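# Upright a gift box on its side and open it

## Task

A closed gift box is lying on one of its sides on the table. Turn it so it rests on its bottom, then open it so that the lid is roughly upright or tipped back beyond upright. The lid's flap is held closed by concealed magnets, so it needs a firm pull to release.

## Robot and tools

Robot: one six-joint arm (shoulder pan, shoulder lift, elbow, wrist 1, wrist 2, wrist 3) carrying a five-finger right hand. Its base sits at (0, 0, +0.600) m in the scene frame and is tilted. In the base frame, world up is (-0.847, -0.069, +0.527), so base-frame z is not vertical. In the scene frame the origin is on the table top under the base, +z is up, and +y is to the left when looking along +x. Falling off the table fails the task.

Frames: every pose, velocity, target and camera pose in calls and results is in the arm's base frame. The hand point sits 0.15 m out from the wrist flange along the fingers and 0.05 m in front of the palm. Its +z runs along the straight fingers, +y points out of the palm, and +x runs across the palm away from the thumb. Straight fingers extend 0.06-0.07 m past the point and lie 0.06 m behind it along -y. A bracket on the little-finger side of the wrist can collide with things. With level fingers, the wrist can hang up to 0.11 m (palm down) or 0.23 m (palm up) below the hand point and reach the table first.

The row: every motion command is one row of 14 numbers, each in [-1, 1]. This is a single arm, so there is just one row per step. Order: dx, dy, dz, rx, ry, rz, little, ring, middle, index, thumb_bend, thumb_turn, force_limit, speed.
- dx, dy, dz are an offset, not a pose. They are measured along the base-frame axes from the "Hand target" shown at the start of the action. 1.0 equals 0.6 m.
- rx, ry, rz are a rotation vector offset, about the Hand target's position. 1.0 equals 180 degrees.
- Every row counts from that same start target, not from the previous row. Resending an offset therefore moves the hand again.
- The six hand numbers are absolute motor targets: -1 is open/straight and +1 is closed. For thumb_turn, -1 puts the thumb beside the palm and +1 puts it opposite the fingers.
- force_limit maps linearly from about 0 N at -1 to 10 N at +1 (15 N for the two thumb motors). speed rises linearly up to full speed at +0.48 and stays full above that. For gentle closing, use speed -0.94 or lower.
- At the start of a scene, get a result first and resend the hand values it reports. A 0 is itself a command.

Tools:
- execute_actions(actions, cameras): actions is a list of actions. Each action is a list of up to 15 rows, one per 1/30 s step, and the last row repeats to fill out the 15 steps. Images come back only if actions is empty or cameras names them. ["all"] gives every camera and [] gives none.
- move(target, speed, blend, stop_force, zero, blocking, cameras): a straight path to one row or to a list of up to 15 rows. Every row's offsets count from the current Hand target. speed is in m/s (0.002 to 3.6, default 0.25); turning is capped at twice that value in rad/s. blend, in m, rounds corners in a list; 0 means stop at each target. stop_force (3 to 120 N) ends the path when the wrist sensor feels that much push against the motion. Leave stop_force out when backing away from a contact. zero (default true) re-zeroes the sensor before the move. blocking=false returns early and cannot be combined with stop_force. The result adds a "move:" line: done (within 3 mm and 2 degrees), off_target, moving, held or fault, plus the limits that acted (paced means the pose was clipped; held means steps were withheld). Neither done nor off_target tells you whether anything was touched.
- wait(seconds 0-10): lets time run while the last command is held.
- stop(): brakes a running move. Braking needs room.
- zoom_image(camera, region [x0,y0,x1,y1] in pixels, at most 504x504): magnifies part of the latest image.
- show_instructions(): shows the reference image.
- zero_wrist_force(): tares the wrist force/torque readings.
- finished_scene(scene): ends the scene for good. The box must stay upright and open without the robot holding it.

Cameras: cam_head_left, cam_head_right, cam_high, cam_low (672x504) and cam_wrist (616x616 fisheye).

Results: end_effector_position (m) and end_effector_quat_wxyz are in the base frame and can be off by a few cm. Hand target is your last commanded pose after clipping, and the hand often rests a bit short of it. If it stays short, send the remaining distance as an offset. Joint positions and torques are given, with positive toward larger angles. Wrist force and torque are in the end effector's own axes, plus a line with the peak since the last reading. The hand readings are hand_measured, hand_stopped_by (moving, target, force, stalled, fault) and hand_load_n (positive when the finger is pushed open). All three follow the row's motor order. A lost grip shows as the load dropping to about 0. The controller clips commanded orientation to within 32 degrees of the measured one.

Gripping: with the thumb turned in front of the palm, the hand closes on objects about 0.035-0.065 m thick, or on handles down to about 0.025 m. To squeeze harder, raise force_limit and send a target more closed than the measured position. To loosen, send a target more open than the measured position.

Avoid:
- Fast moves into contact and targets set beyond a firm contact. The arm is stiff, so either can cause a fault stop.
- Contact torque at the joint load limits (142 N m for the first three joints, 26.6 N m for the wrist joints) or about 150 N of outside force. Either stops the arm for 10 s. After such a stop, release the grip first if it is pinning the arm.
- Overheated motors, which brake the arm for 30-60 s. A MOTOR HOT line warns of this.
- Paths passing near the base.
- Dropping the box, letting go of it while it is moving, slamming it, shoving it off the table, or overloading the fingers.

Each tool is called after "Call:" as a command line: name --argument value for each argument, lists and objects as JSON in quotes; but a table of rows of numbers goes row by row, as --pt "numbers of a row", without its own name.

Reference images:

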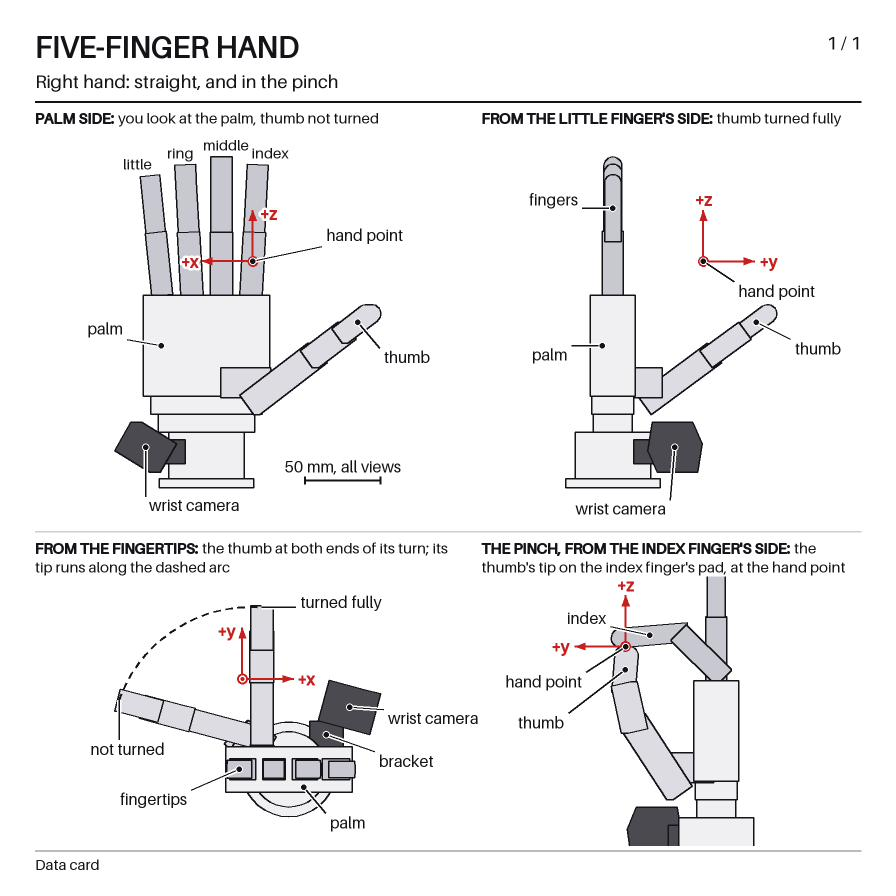

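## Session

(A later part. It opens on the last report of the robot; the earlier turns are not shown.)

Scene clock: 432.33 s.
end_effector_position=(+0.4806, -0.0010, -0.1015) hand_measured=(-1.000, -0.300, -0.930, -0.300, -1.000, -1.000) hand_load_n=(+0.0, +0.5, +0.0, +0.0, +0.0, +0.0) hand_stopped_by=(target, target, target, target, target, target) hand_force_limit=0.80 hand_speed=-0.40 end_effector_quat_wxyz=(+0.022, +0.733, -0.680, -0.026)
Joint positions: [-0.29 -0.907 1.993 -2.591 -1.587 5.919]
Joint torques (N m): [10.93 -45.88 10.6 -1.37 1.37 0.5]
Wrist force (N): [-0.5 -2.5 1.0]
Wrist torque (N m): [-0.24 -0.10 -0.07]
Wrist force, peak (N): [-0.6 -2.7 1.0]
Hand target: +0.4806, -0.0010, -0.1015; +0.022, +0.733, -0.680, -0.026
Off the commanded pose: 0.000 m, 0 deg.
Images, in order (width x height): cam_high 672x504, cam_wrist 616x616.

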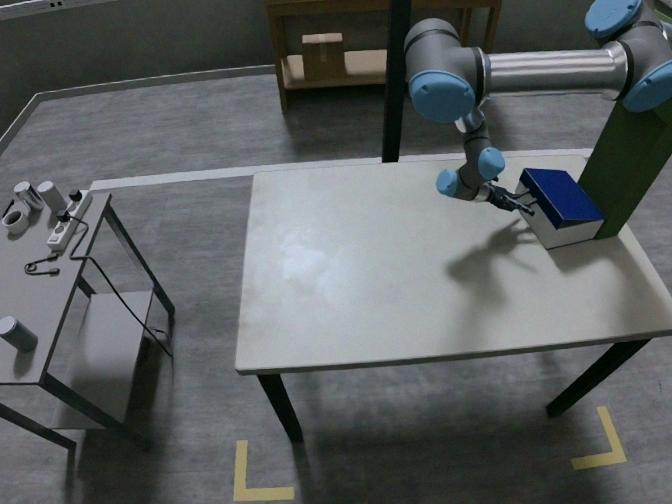

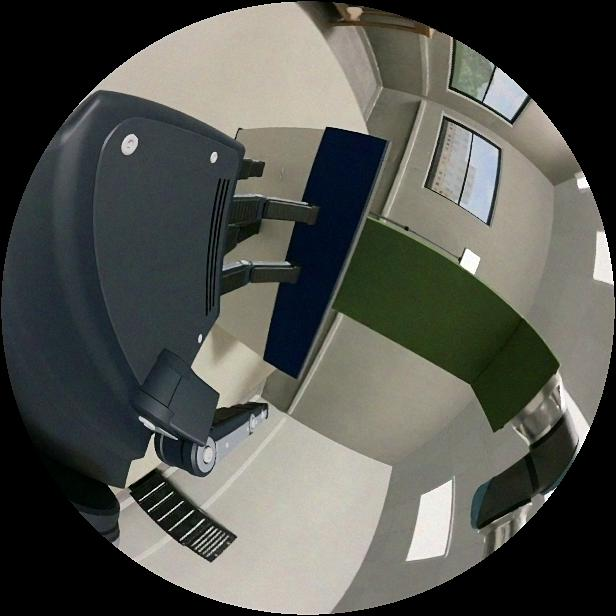

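Call:
move --pt "0.0352 0.0018 0.0565 0 0 0 -1 -0.3 -0.93 -0.3 -1 -1 0.8 -0.4" --pt "-0.053 -0.0072 0.2297 0 0 0 -1 -0.3 -0.93 -0.3 -1 -1 0.8 -0.4" --pt "-0.1523 0.179 0.2838 0.0249 -0.3436 -0.0045 -1 -0.3 -0.93 -0.3 -1 -1 0.8 -0.4" --speed '[0.06,0.25,0.35]' --blend '[0.005,0.03,0]' --cameras '["cam_head_left","cam_high"]'

Call:
zoom_image --camera "cam_head_left" --region '[60, 220, 200, 350]'

Scene clock: 438.73 s.
end_effector_position=(+0.3892, +0.1064, +0.0688) hand_measured=(-1.000, -0.300, -0.930, -0.300, -1.000, -1.000) hand_load_n=(+0.0, +0.0, +0.5, +0.5, +0.0, +0.0) hand_stopped_by=(target, target, target, target, target, target) hand_force_limit=0.80 hand_speed=-0.40 end_effector_quat_wxyz=(-0.358, +0.637, -0.598, +0.329)
Joint positions: [-0.368 -1.212 2.862 -4.19 -1.199 6.049]
Joint torques (N m): [18.68 -19.63 3.67 -3.84 -2.78 -2.11]
Wrist force (N): [0.0 -1.5 2.2]
Wrist torque (N m): [-0.24 -0.16 0.09]
Wrist force, peak (N): [-0.2 -3.8 2.0]
Hand target: +0.3892, +0.1064, +0.0688; -0.358, +0.638, -0.598, +0.329
Off the commanded pose: 0.000 m, 0 deg.
move: done
Images, in order (width x height): cam_head_left 672x504, cam_high 672x504.

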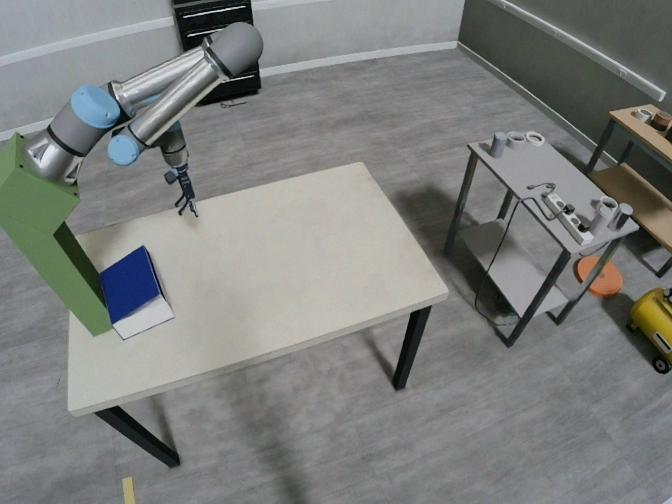

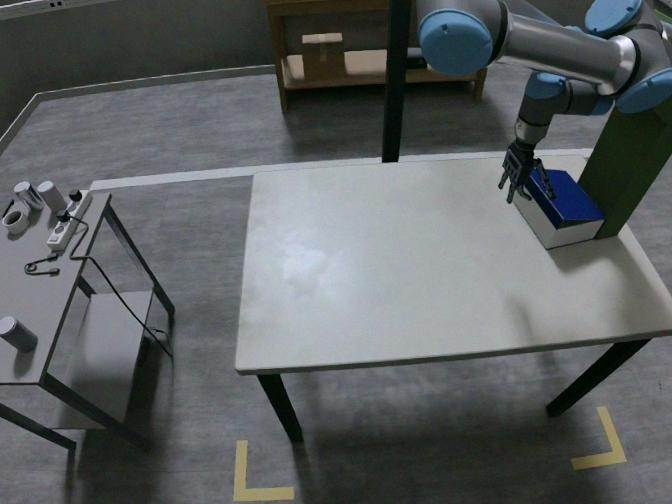

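Scaled by 3.600 from the camera's 672x504 image, which has a finer 960x720 frame.

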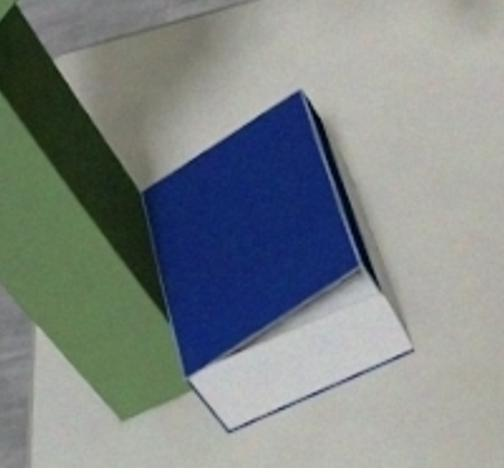

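Call:
move --target '[0,0.2512,-0.2202,-0.4233,-0.034,0.264,-1,-1,-1,-1,-1,-1,0.5,0.3]' --speed 0.3 --cameras '["all"]'

Scene clock: 442.20 s.
end_effector_position=(+0.3892, +0.2572, -0.0633) hand_measured=(-1.000, -1.000, -1.000, -1.000, -1.000, -1.000) hand_load_n=(+0.0, +0.0, +0.0, +0.0, +0.0, +0.0) hand_stopped_by=(target, target, target, target, target, target) hand_force_limit=0.50 hand_speed=0.30 end_effector_quat_wxyz=(-0.023, +0.872, +0.029, +0.487)
Joint positions: [0.626 -0.584 2.37 -4.304 -2.028 5.034]
Joint torques (N m): [23.74 -24.68 23.18 -3.55 1.62 -1.37]
Wrist force (N): [0.3 -1.3 2.6]
Wrist torque (N m): [-0.19 -0.22 0.03]
Wrist force, peak (N): [-0.4 -1.8 2.6]
Hand target: +0.3892, +0.2571, -0.0633; -0.023, +0.872, +0.029, +0.487
Off the commanded pose: 0.000 m, 0 deg.
move: done

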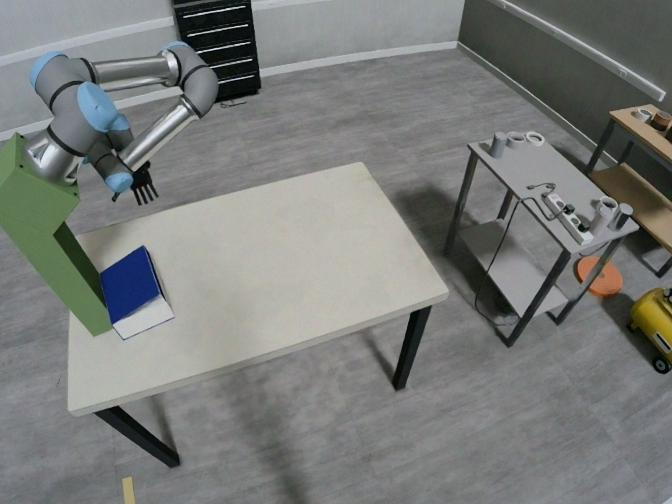

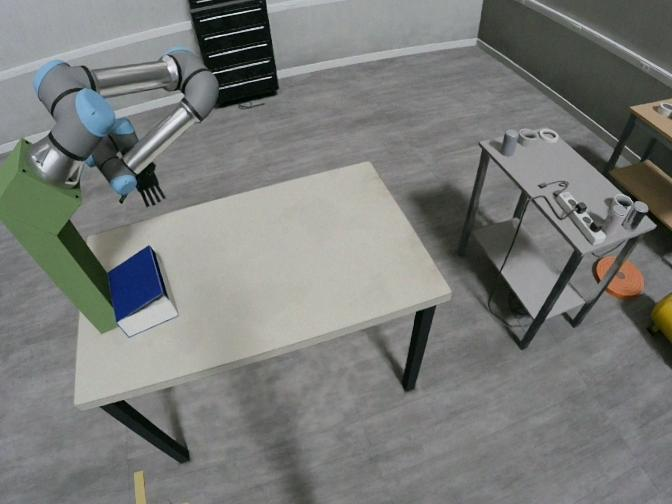

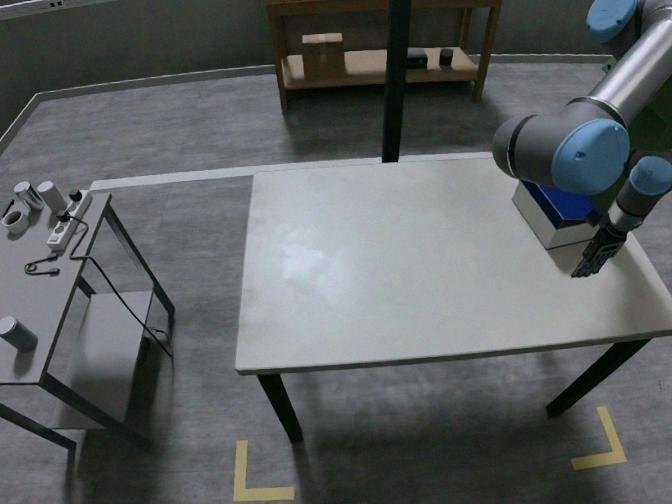

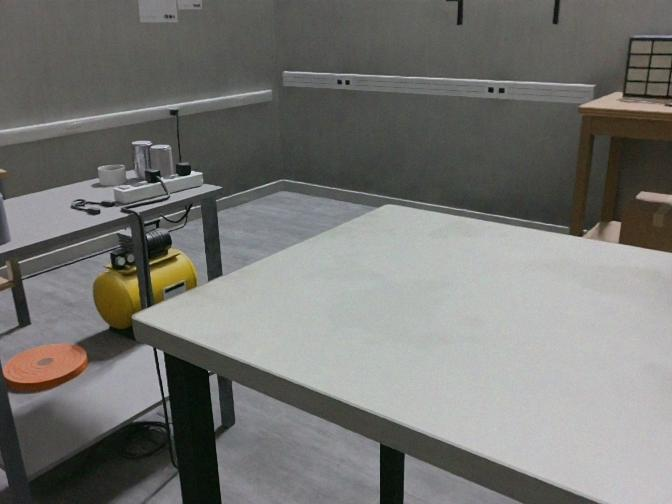

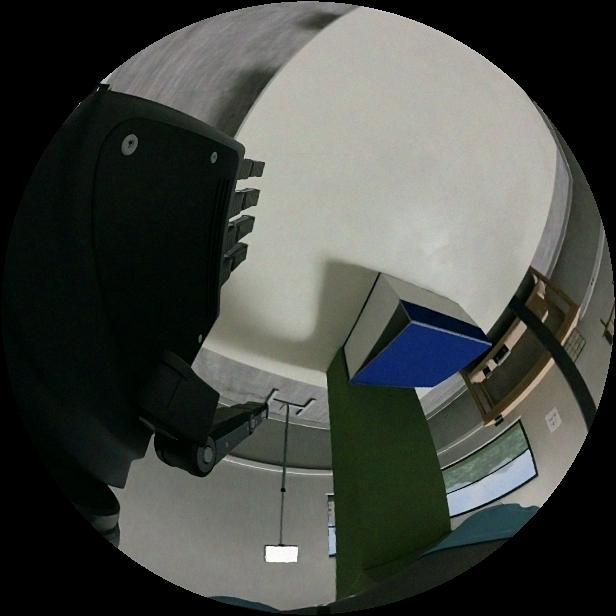

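Call:
move --target '[0.0807,-0.1558,-0.2067,0,0,0,-1,-1,0.2,0.2,-1,-1,0.5,0.3]' --speed 0.2 --cameras '["cam_head_left","cam_high","cam_wrist"]'

Call:
zoom_image --camera "cam_wrist" --region '[200, 150, 500, 450]'

Call:
zoom_image --camera "cam_head_left" --region '[60, 180, 220, 350]'

Call:
zoom_image --camera "cam_high" --region '[480, 130, 672, 290]'

Scene clock: 443.90 s.
end_effector_position=(+0.4376, +0.1637, -0.1873) hand_measured=(-1.000, -1.000, +0.200, +0.200, -1.000, -1.000) hand_load_n=(+0.0, +0.0, +0.0, +0.0, +0.0, +0.0) hand_stopped_by=(target, target, target, target, target, target) hand_force_limit=0.50 hand_speed=0.30 end_effector_quat_wxyz=(-0.023, +0.872, +0.029, +0.487)
Joint positions: [0.282 -0.162 2.23 -4.649 -1.742 4.832]
Joint torques (N m): [7.38 -3.47 19.59 -3.39 1.58 0.5]
Wrist force (N): [-0.4 -1.2 2.2]
Wrist torque (N m): [-0.17 -0.09 -0.01]
Wrist force, peak (N): [-1.1 0.0 3.2]
Hand target: +0.4376, +0.1636, -0.1873; -0.023, +0.872, +0.029, +0.487
Off the commanded pose: 0.000 m, 0 deg.
move: done
Images, in order (width x height): cam_head_left 672x504, cam_high 672x504, cam_wrist 616x616.

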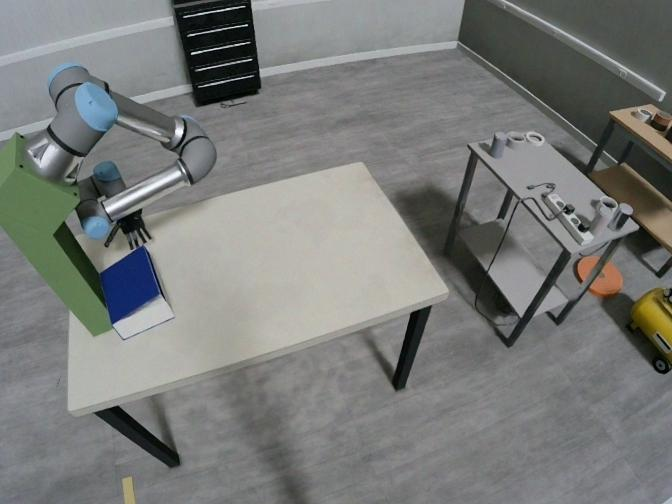

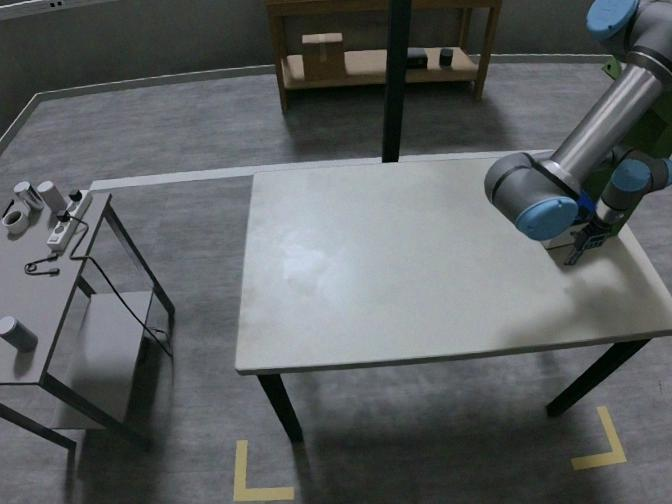

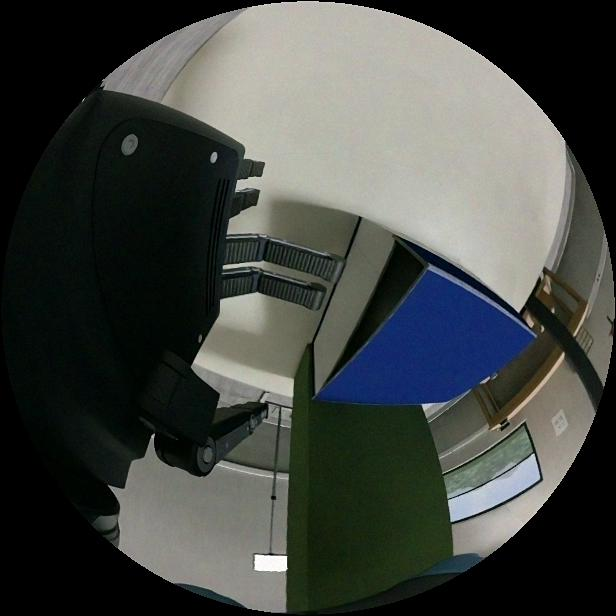

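Scaled by 1.680 from the camera's 616x616 image, which has a finer 880x880 frame.

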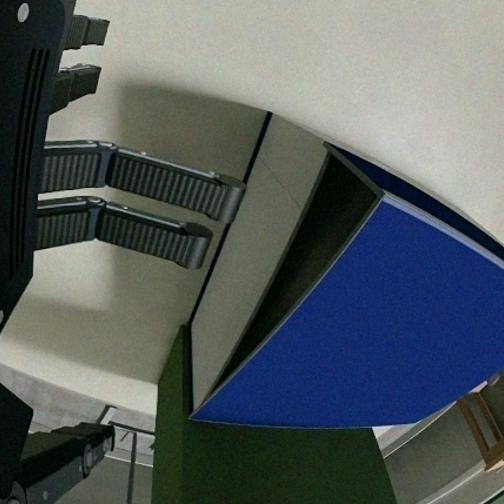

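Scaled by 2.965 from the camera's 672x504 image, which has a finer 960x720 frame.

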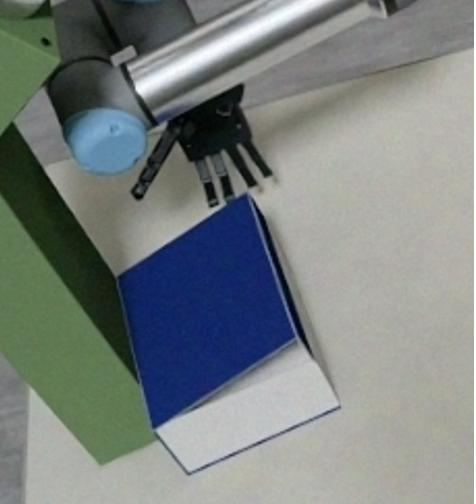

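Scaled by 2.625 from the camera's 672x504 image, which has a finer 960x720 frame.

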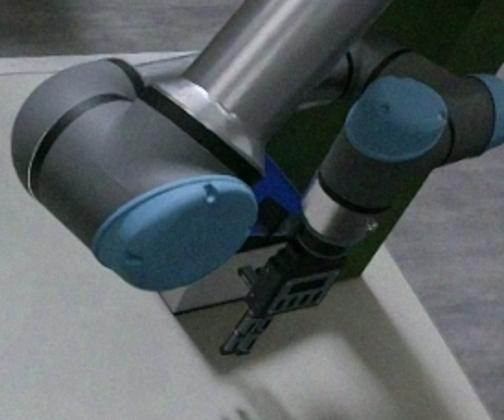

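Call:
move --target '[0.0103,-0.1413,-0.0018,0,0,0,-1,-1,0.2,0.2,-1,-1,0.5,0.3]' --speed 0.04 --stop_force 4 --cameras '["cam_head_left","cam_high","cam_wrist"]'

Call:
zoom_image --camera "cam_wrist" --region '[200, 150, 500, 450]'

Call:
zoom_image --camera "cam_head_left" --region '[60, 180, 220, 350]'

Scene clock: 447.87 s.
end_effector_position=(+0.4438, +0.0789, -0.1884) hand_measured=(-1.000, -1.000, +0.200, +0.200, -1.000, -1.000) hand_load_n=(+0.0, +0.0, +0.5, +0.0, +0.0, +0.0) hand_stopped_by=(target, target, target, target, target, target) hand_force_limit=0.50 hand_speed=0.30 end_effector_quat_wxyz=(-0.023, +0.872, +0.029, +0.487)
Joint positions: [-0.045 -0.079 2.305 -4.812 -1.464 4.66]
Joint torques (N m): [23.24 -20.3 7.61 -0.7 -0.63 2.63]
Wrist force (N): [0.0 -1.3 2.2]
Wrist torque (N m): [-0.19 -0.12 0.01]
Wrist force, peak (N): [-0.2 -1.8 2.2]
Hand target: +0.4438, +0.0789, -0.1884; -0.023, +0.872, +0.029, +0.487
Off the commanded pose: 0.000 m, 0 deg.
move: done
Images, in order (width x height): cam_head_left 672x504, cam_high 672x504, cam_wrist 616x616.

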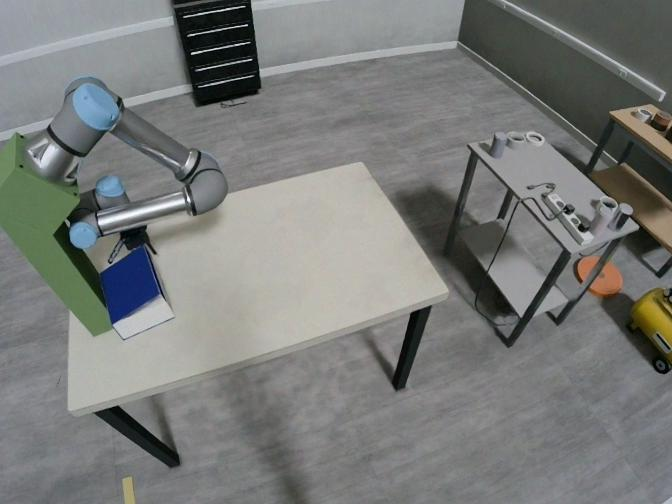

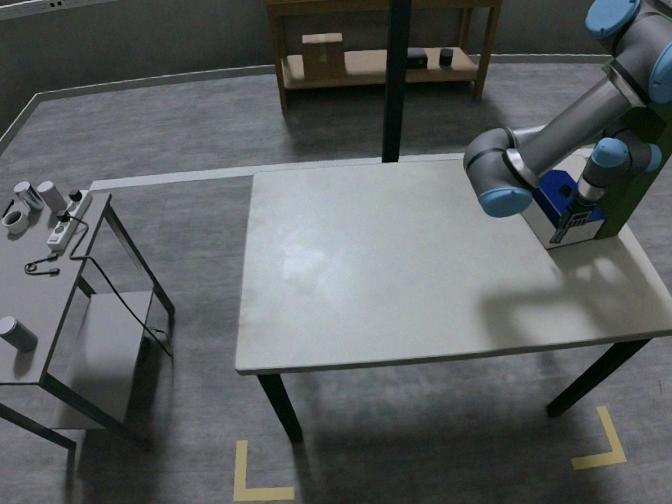

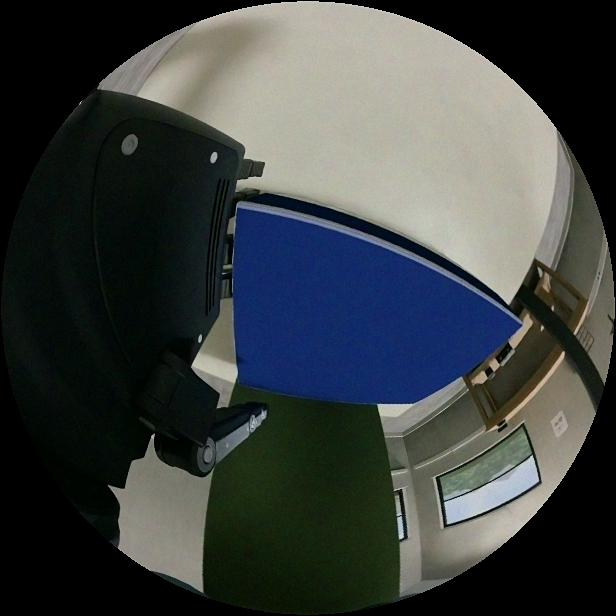

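Scaled by 1.680 from the camera's 616x616 image, which has a finer 880x880 frame.

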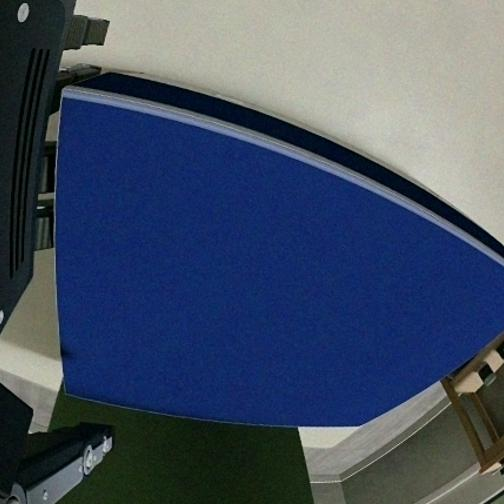

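Scaled by 2.965 from the camera's 672x504 image, which has a finer 960x720 frame.

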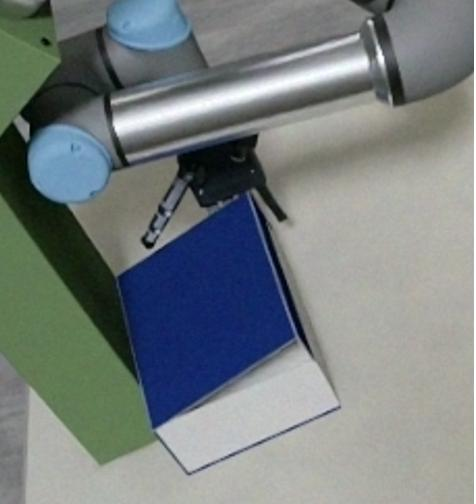

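Call:
move --target '[-0.0847,-0.0068,0.0528,0,0,0,-1,-1,0.2,0.2,-1,-1,0.5,0.3]' --speed 0.06 --cameras '["cam_head_left","cam_high","cam_wrist"]'

Call:
zoom_image --camera "cam_head_left" --region '[60, 180, 220, 350]'

Call:
zoom_image --camera "cam_high" --region '[480, 130, 672, 290]'

Scene clock: 449.43 s.
end_effector_position=(+0.4015, +0.0755, -0.1621) hand_measured=(-1.000, -1.000, +0.200, +0.200, -1.000, -1.000) hand_load_n=(+0.0, +0.0, +0.0, +0.5, +0.0, +0.0) hand_stopped_by=(target, target, target, target, target, target) hand_force_limit=0.50 hand_speed=0.30 end_effector_quat_wxyz=(-0.023, +0.873, +0.029, +0.487)
Joint positions: [-0.072 -0.042 2.428 -4.971 -1.441 4.645]
Joint torques (N m): [3.02 -11.78 5.82 -0.55 1.37 -1.75]
Wrist force (N): [-0.1 -1.9 2.7]
Wrist torque (N m): [-0.23 -0.07 0.05]
Wrist force, peak (N): [-0.3 -2.0 3.2]
Hand target: +0.4016, +0.0755, -0.1621; -0.023, +0.872, +0.029, +0.487 (not the last commanded pose)
Off the commanded pose: 0.010 m, 0 deg.
move: held (a check stopped the path); limits=held
pose unreachable: on one or more control steps of this call, first in action 0 (counted from 0), an arm could not follow its commanded pose, so it was not sent that pose on those steps. It may still have moved: this result reports where it is.
cause: moving toward the commanded pose would bring two parts of the arm too close to each other (its base or mounting and another part of the arm, with joints 1 (shoulder pan) to 3 (elbow) between them, 6 mm apart when it was first held).
Images, in order (width x height): cam_head_left 672x504, cam_high 672x504, cam_wrist 616x616.

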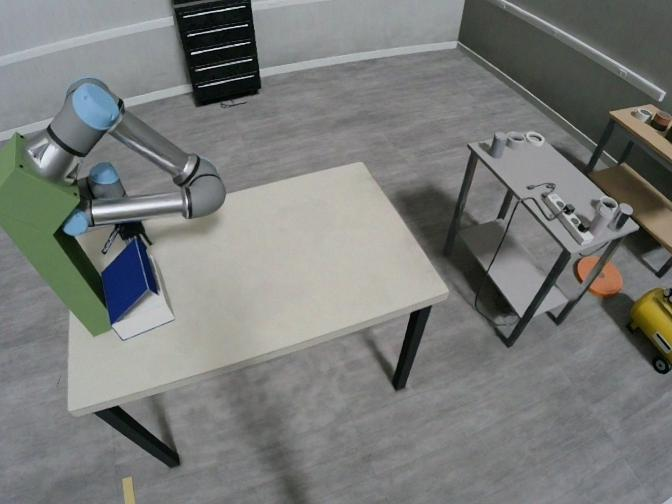

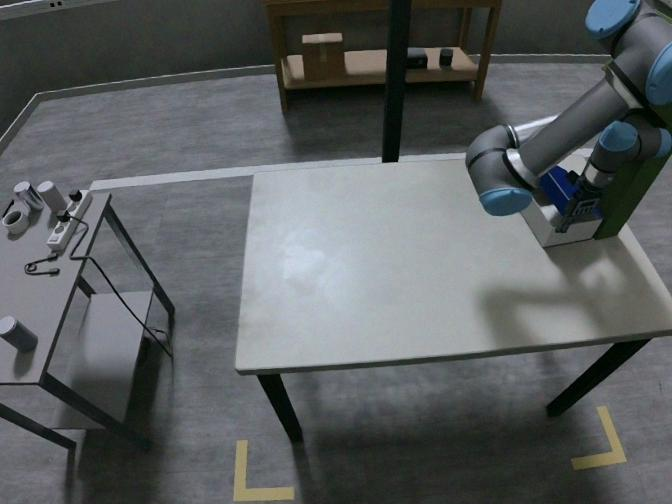

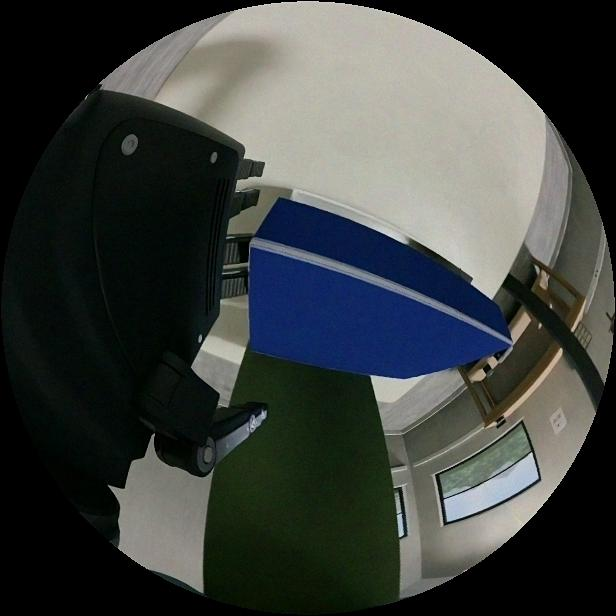

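Scaled by 2.965 from the camera's 672x504 image, which has a finer 960x720 frame.

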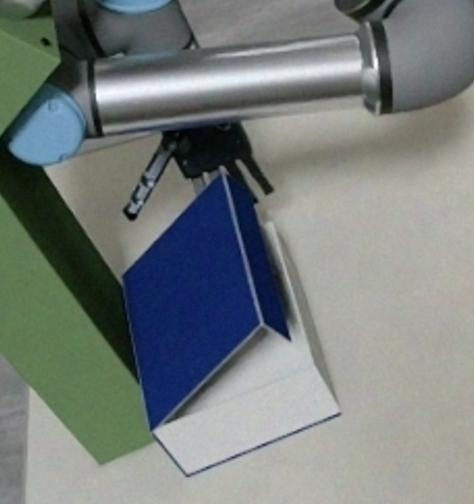

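Scaled by 2.625 from the camera's 672x504 image, which has a finer 960x720 frame.

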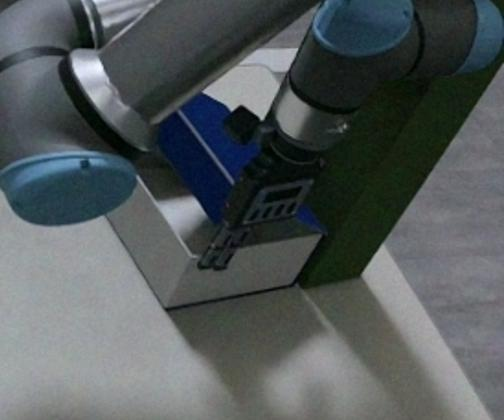

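Call:
move --target '[-0.0108,0.1498,0.002,0,0,0,-1,-1,0.2,0.2,-1,-1,0.5,0.3]' --speed 0.06 --cameras '["cam_head_left","cam_wrist"]'

Call:
zoom_image --camera "cam_head_left" --region '[60, 180, 220, 350]'

Scene clock: 451.73 s.
end_effector_position=(+0.3953, +0.1654, -0.1608) hand_measured=(-1.000, -1.000, +0.200, +0.200, -1.000, -1.000) hand_load_n=(+0.0, +0.0, +0.0, +0.5, +0.0, +0.0) hand_stopped_by=(target, target, target, target, target, target) hand_force_limit=0.50 hand_speed=0.30 end_effector_quat_wxyz=(-0.023, +0.872, +0.029, +0.487)
Joint positions: [0.336 -0.179 2.343 -4.739 -1.788 4.862]
Joint torques (N m): [22.05 -5.13 31.53 -2.42 1.16 -1.96]
Wrist force (N): [0.0 -1.0 2.5]
Wrist torque (N m): [-0.15 -0.16 0.09]
Wrist force, peak (N): [0.4 -1.4 3.4]
Hand target: +0.3952, +0.1654, -0.1609; -0.023, +0.872, +0.029, +0.487
Off the commanded pose: 0.000 m, 0 deg.
move: done
Images, in order (width x height): cam_head_left 672x504, cam_wrist 616x616.

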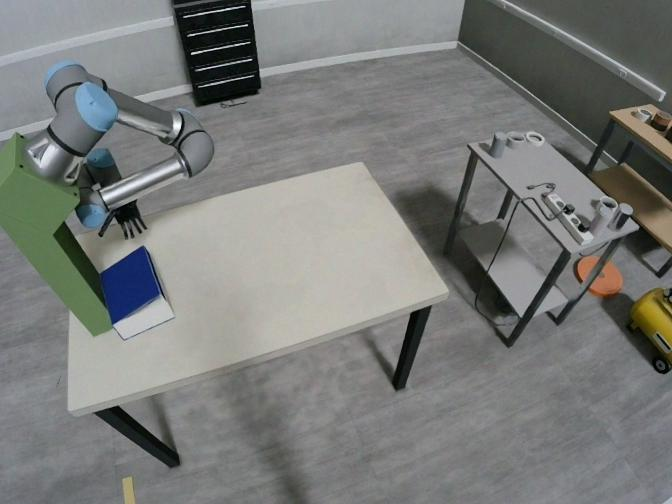

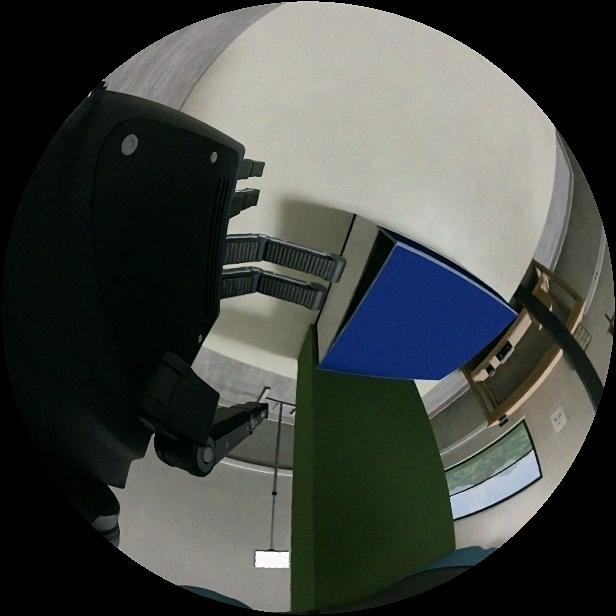

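Scaled by 2.965 from the camera's 672x504 image, which has a finer 960x720 frame.

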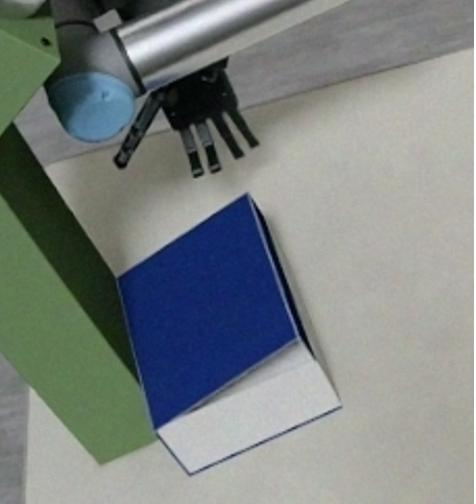

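Call:
move --target '[-0.0158,-0.0066,-0.0168,-0.1817,-0.0093,-0.2925,0.8,-1,-1,-1,-1,-1,0.5,0.3]' --speed 0.3 --cameras '["cam_head_left","cam_high","cam_wrist"]'

Call:
zoom_image --camera "cam_wrist" --region '[200, 100, 500, 400]'

Call:
zoom_image --camera "cam_head_left" --region '[60, 180, 220, 350]'

Call:
zoom_image --camera "cam_high" --region '[450, 130, 672, 290]'

Scene clock: 461.57 s.
end_effector_position=(+0.3857, +0.1614, -0.1709) hand_measured=(+0.800, -1.000, -1.000, -1.000, -1.000, -1.000) hand_load_n=(+0.0, +0.0, +0.0, +0.0, +0.0, +0.0) hand_stopped_by=(target, target, target, target, target, target) hand_force_limit=0.50 hand_speed=0.30 end_effector_quat_wxyz=(+0.431, +0.760, -0.224, +0.432) end_effector_velocity=(+0.000, +0.000, +0.000) end_effector_angular_velocity=(-0.002, +0.001, +0.001)
Joint positions: [0.633 -0.399 1.906 -2.615 -2.852 6.266]
Joint velocities: [0.001 0 0 0.005 -0.001 0.003]
Joint torques (N m): [44.45 -13.45 27.26 2.01 -2.62 1.92]
Wrist force (N): [0.0 -2.3 0.9]
Wrist torque (N m): [-0.17 -0.16 0.05]
Wrist force, peak (N): [0.0 -1.8 2.3]
Hand target: +0.3857, +0.1614, -0.1709; +0.431, +0.760, -0.224, +0.432
Off the commanded pose: 0.000 m, 0 deg.
move: done
Images, in order (width x height): cam_head_left 672x504, cam_high 672x504, cam_wrist 616x616.

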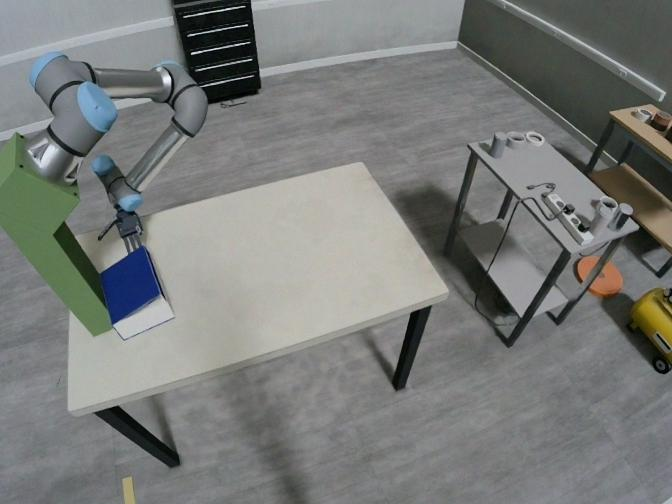

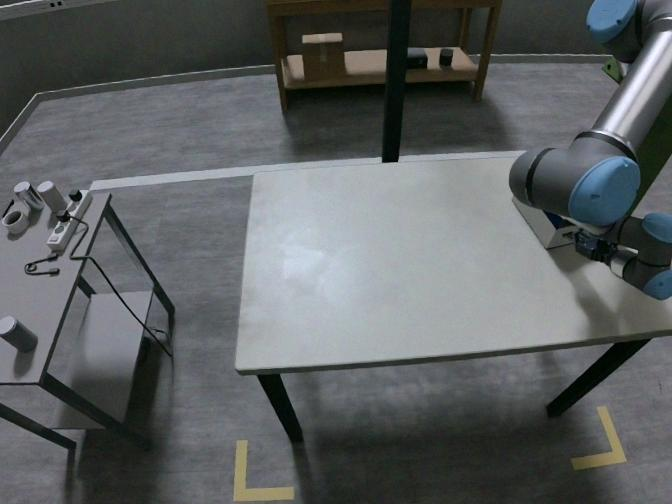

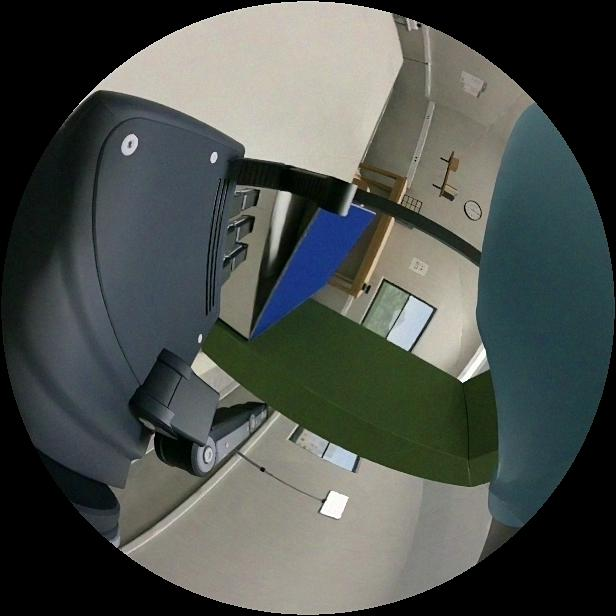

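Scaled by 1.680 from the camera's 616x616 image, which has a finer 880x880 frame.

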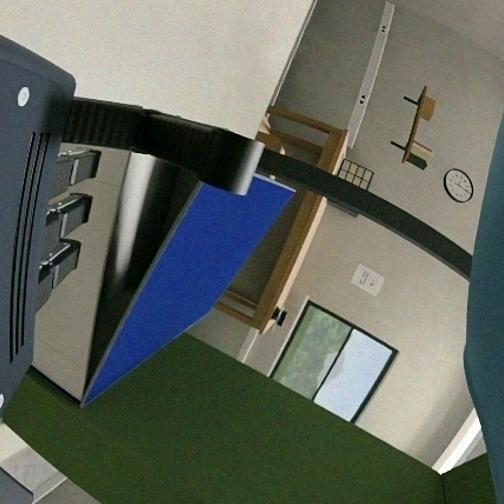

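Scaled by 2.965 from the camera's 672x504 image, which has a finer 960x720 frame.

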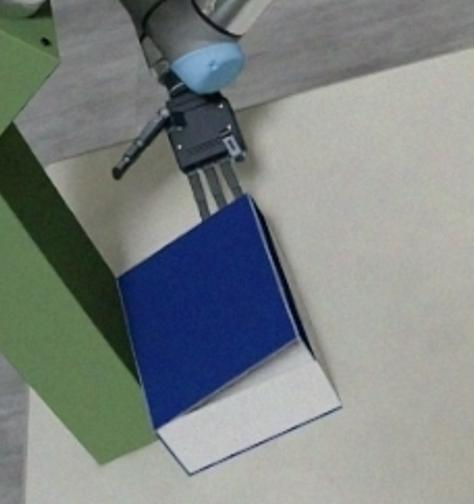

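Scaled by 2.270 from the camera's 672x504 image, which has a finer 960x720 frame.

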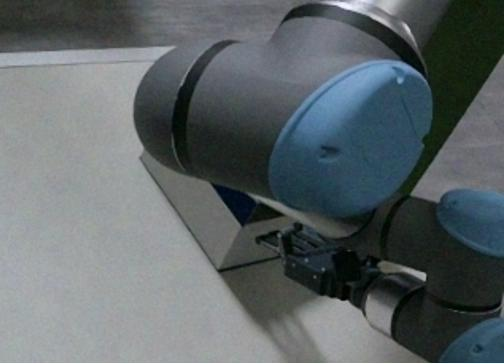

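Call:
move --target '[0.0338,-0.0063,0.0407,0.1411,0.0113,-0.088,0.8,-1,-1,-1,-1,-1,0.5,0.3]' --speed 0.3 --cameras '["cam_head_left","cam_wrist"]'

Call:
zoom_image --camera "cam_wrist" --region '[200, 100, 500, 400]'

Call:
zoom_image --camera "cam_head_left" --region '[60, 180, 220, 350]'

Scene clock: 464.20 s.
end_effector_position=(+0.4059, +0.1575, -0.1465) hand_measured=(+0.800, -1.000, -1.000, -1.000, -1.000, -1.000) hand_load_n=(+0.0, +0.0, +0.0, +0.0, +0.0, +0.0) hand_stopped_by=(target, target, target, target, target, target) hand_force_limit=0.50 hand_speed=0.30 end_effector_quat_wxyz=(+0.313, +0.806, -0.407, +0.296)
Joint positions: [0.465 -0.647 1.971 -2.683 -2.442 6.212]
Joint torques (N m): [29.6 -36.14 2.4 1.25 1.92 1.34]
Wrist force (N): [-0.3 -2.5 0.8]
Wrist torque (N m): [-0.18 -0.18 0.03]
Wrist force, peak (N): [0.3 -3.2 0.4]
Hand target: +0.4060, +0.1577, -0.1465; +0.313, +0.806, -0.407, +0.296
Off the commanded pose: 0.000 m, 0 deg.
move: done
Images, in order (width x height): cam_head_left 672x504, cam_wrist 616x616.

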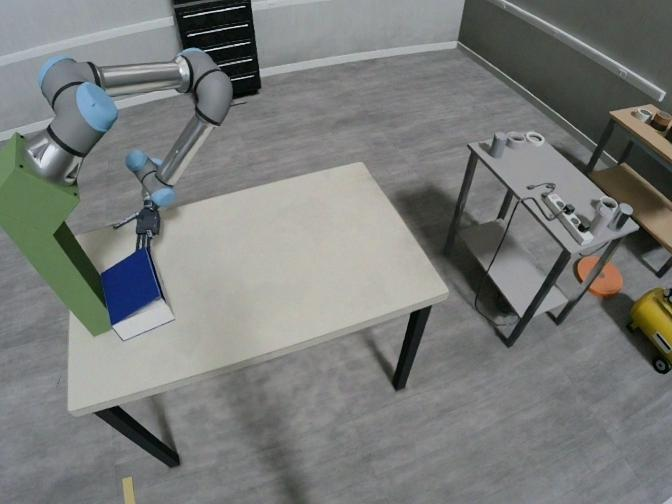

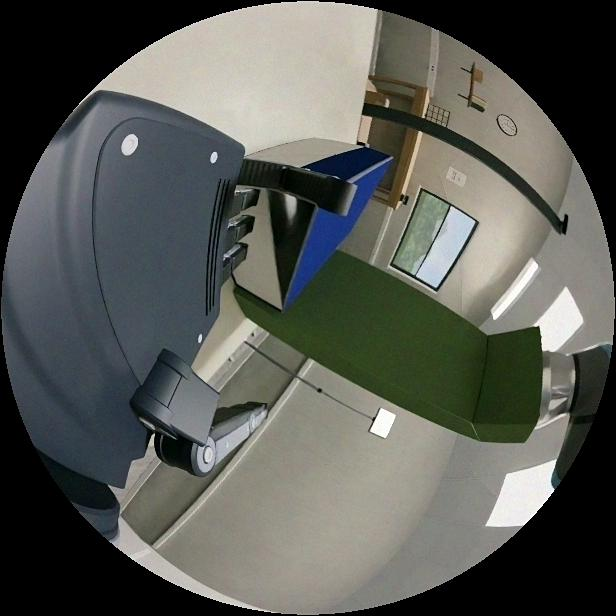

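Scaled by 1.680 from the camera's 616x616 image, which has a finer 880x880 frame.

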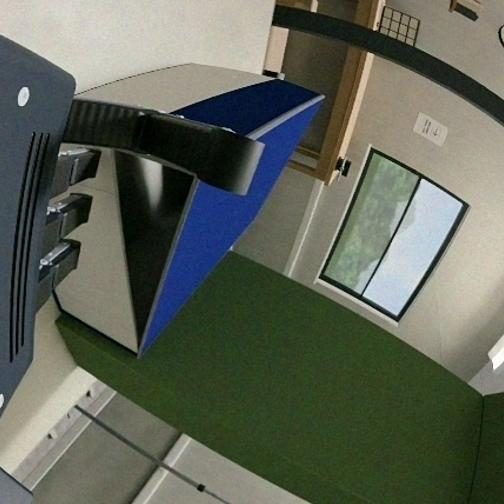

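Scaled by 2.965 from the camera's 672x504 image, which has a finer 960x720 frame.

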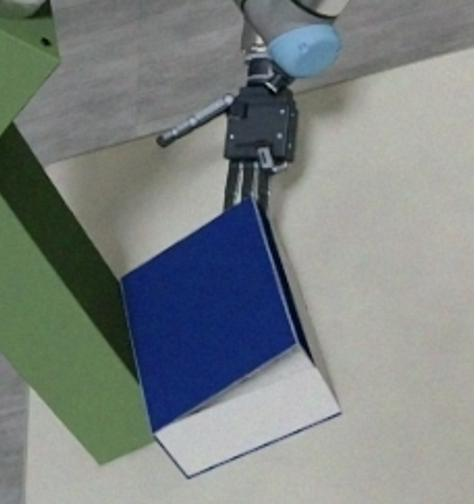

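Call:
move --target '[-0.0302,-0.1172,-0.0637,0,0,0,0.8,-1,-1,-1,-1,-1,0.5,0.3]' --speed 0.03 --stop_force 3.5 --cameras '["cam_head_left","cam_wrist"]'

Call:
zoom_image --camera "cam_wrist" --region '[200, 100, 500, 400]'

Call:
zoom_image --camera "cam_head_left" --region '[60, 180, 220, 350]'

Scene clock: 469.00 s.
end_effector_position=(+0.3878, +0.0873, -0.1847) hand_measured=(+0.800, -1.000, -1.000, -1.000, -1.000, -1.000) hand_load_n=(+0.0, +0.0, +0.0, +0.0, +0.0, +0.0) hand_stopped_by=(target, target, target, target, target, target) hand_force_limit=0.50 hand_speed=0.30 end_effector_quat_wxyz=(+0.313, +0.806, -0.407, +0.296)
Joint positions: [0.351 -0.535 2.086 -3.048 -2.459 6.034]
Joint torques (N m): [36 -35.48 5.9 -1.33 1.54 2.69]
Wrist force (N): [-0.2 -1.9 0.6]
Wrist torque (N m): [-0.12 -0.16 0.05]
Wrist force, peak (N): [0.0 -3.2 -0.2]
Hand target: +0.3878, +0.0873, -0.1847; +0.313, +0.806, -0.407, +0.296
Off the commanded pose: 0.000 m, 0 deg.
move: done
Images, in order (width x height): cam_head_left 672x504, cam_wrist 616x616.

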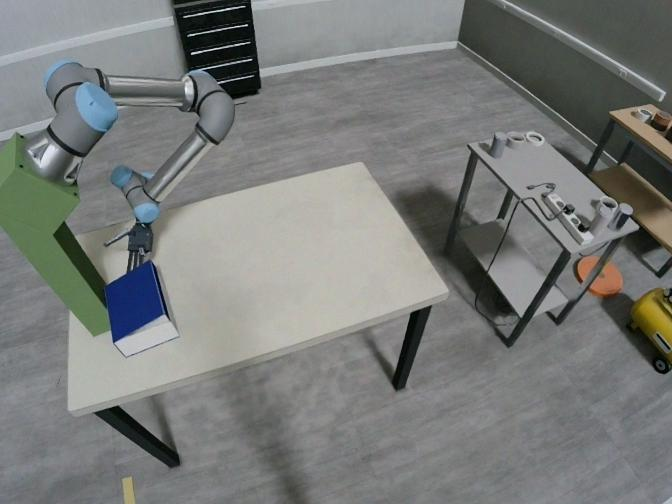

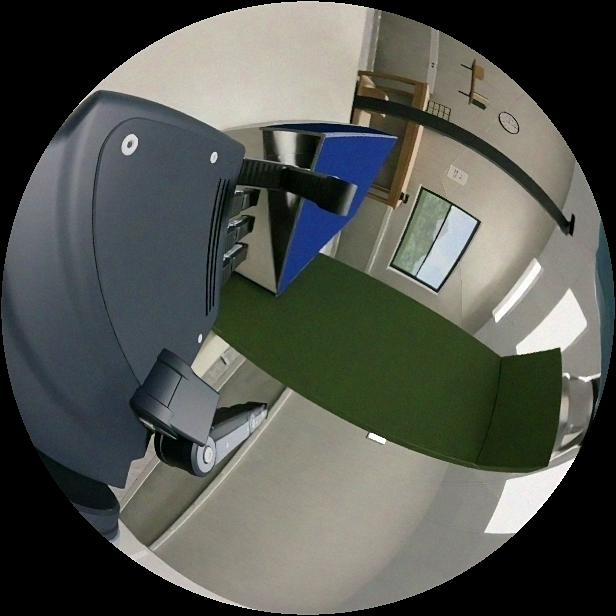

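Scaled by 1.680 from the camera's 616x616 image, which has a finer 880x880 frame.

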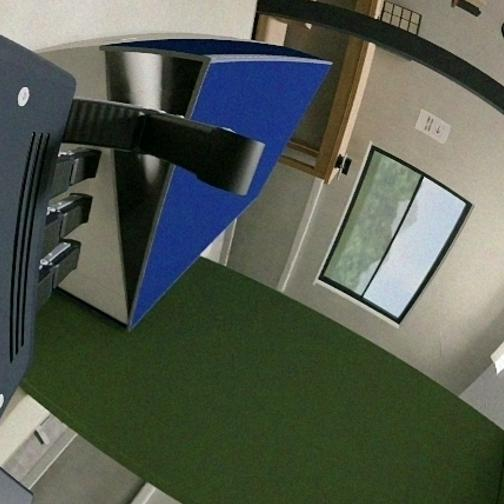

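Scaled by 2.965 from the camera's 672x504 image, which has a finer 960x720 frame.

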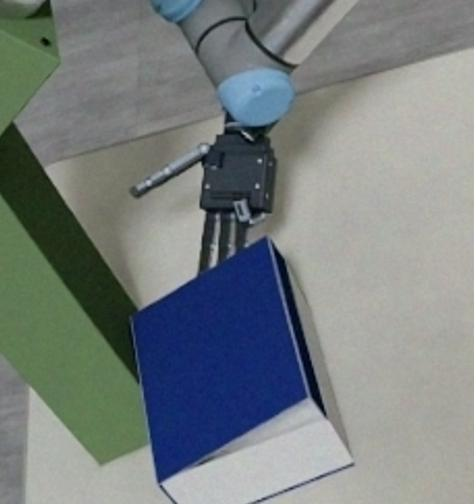

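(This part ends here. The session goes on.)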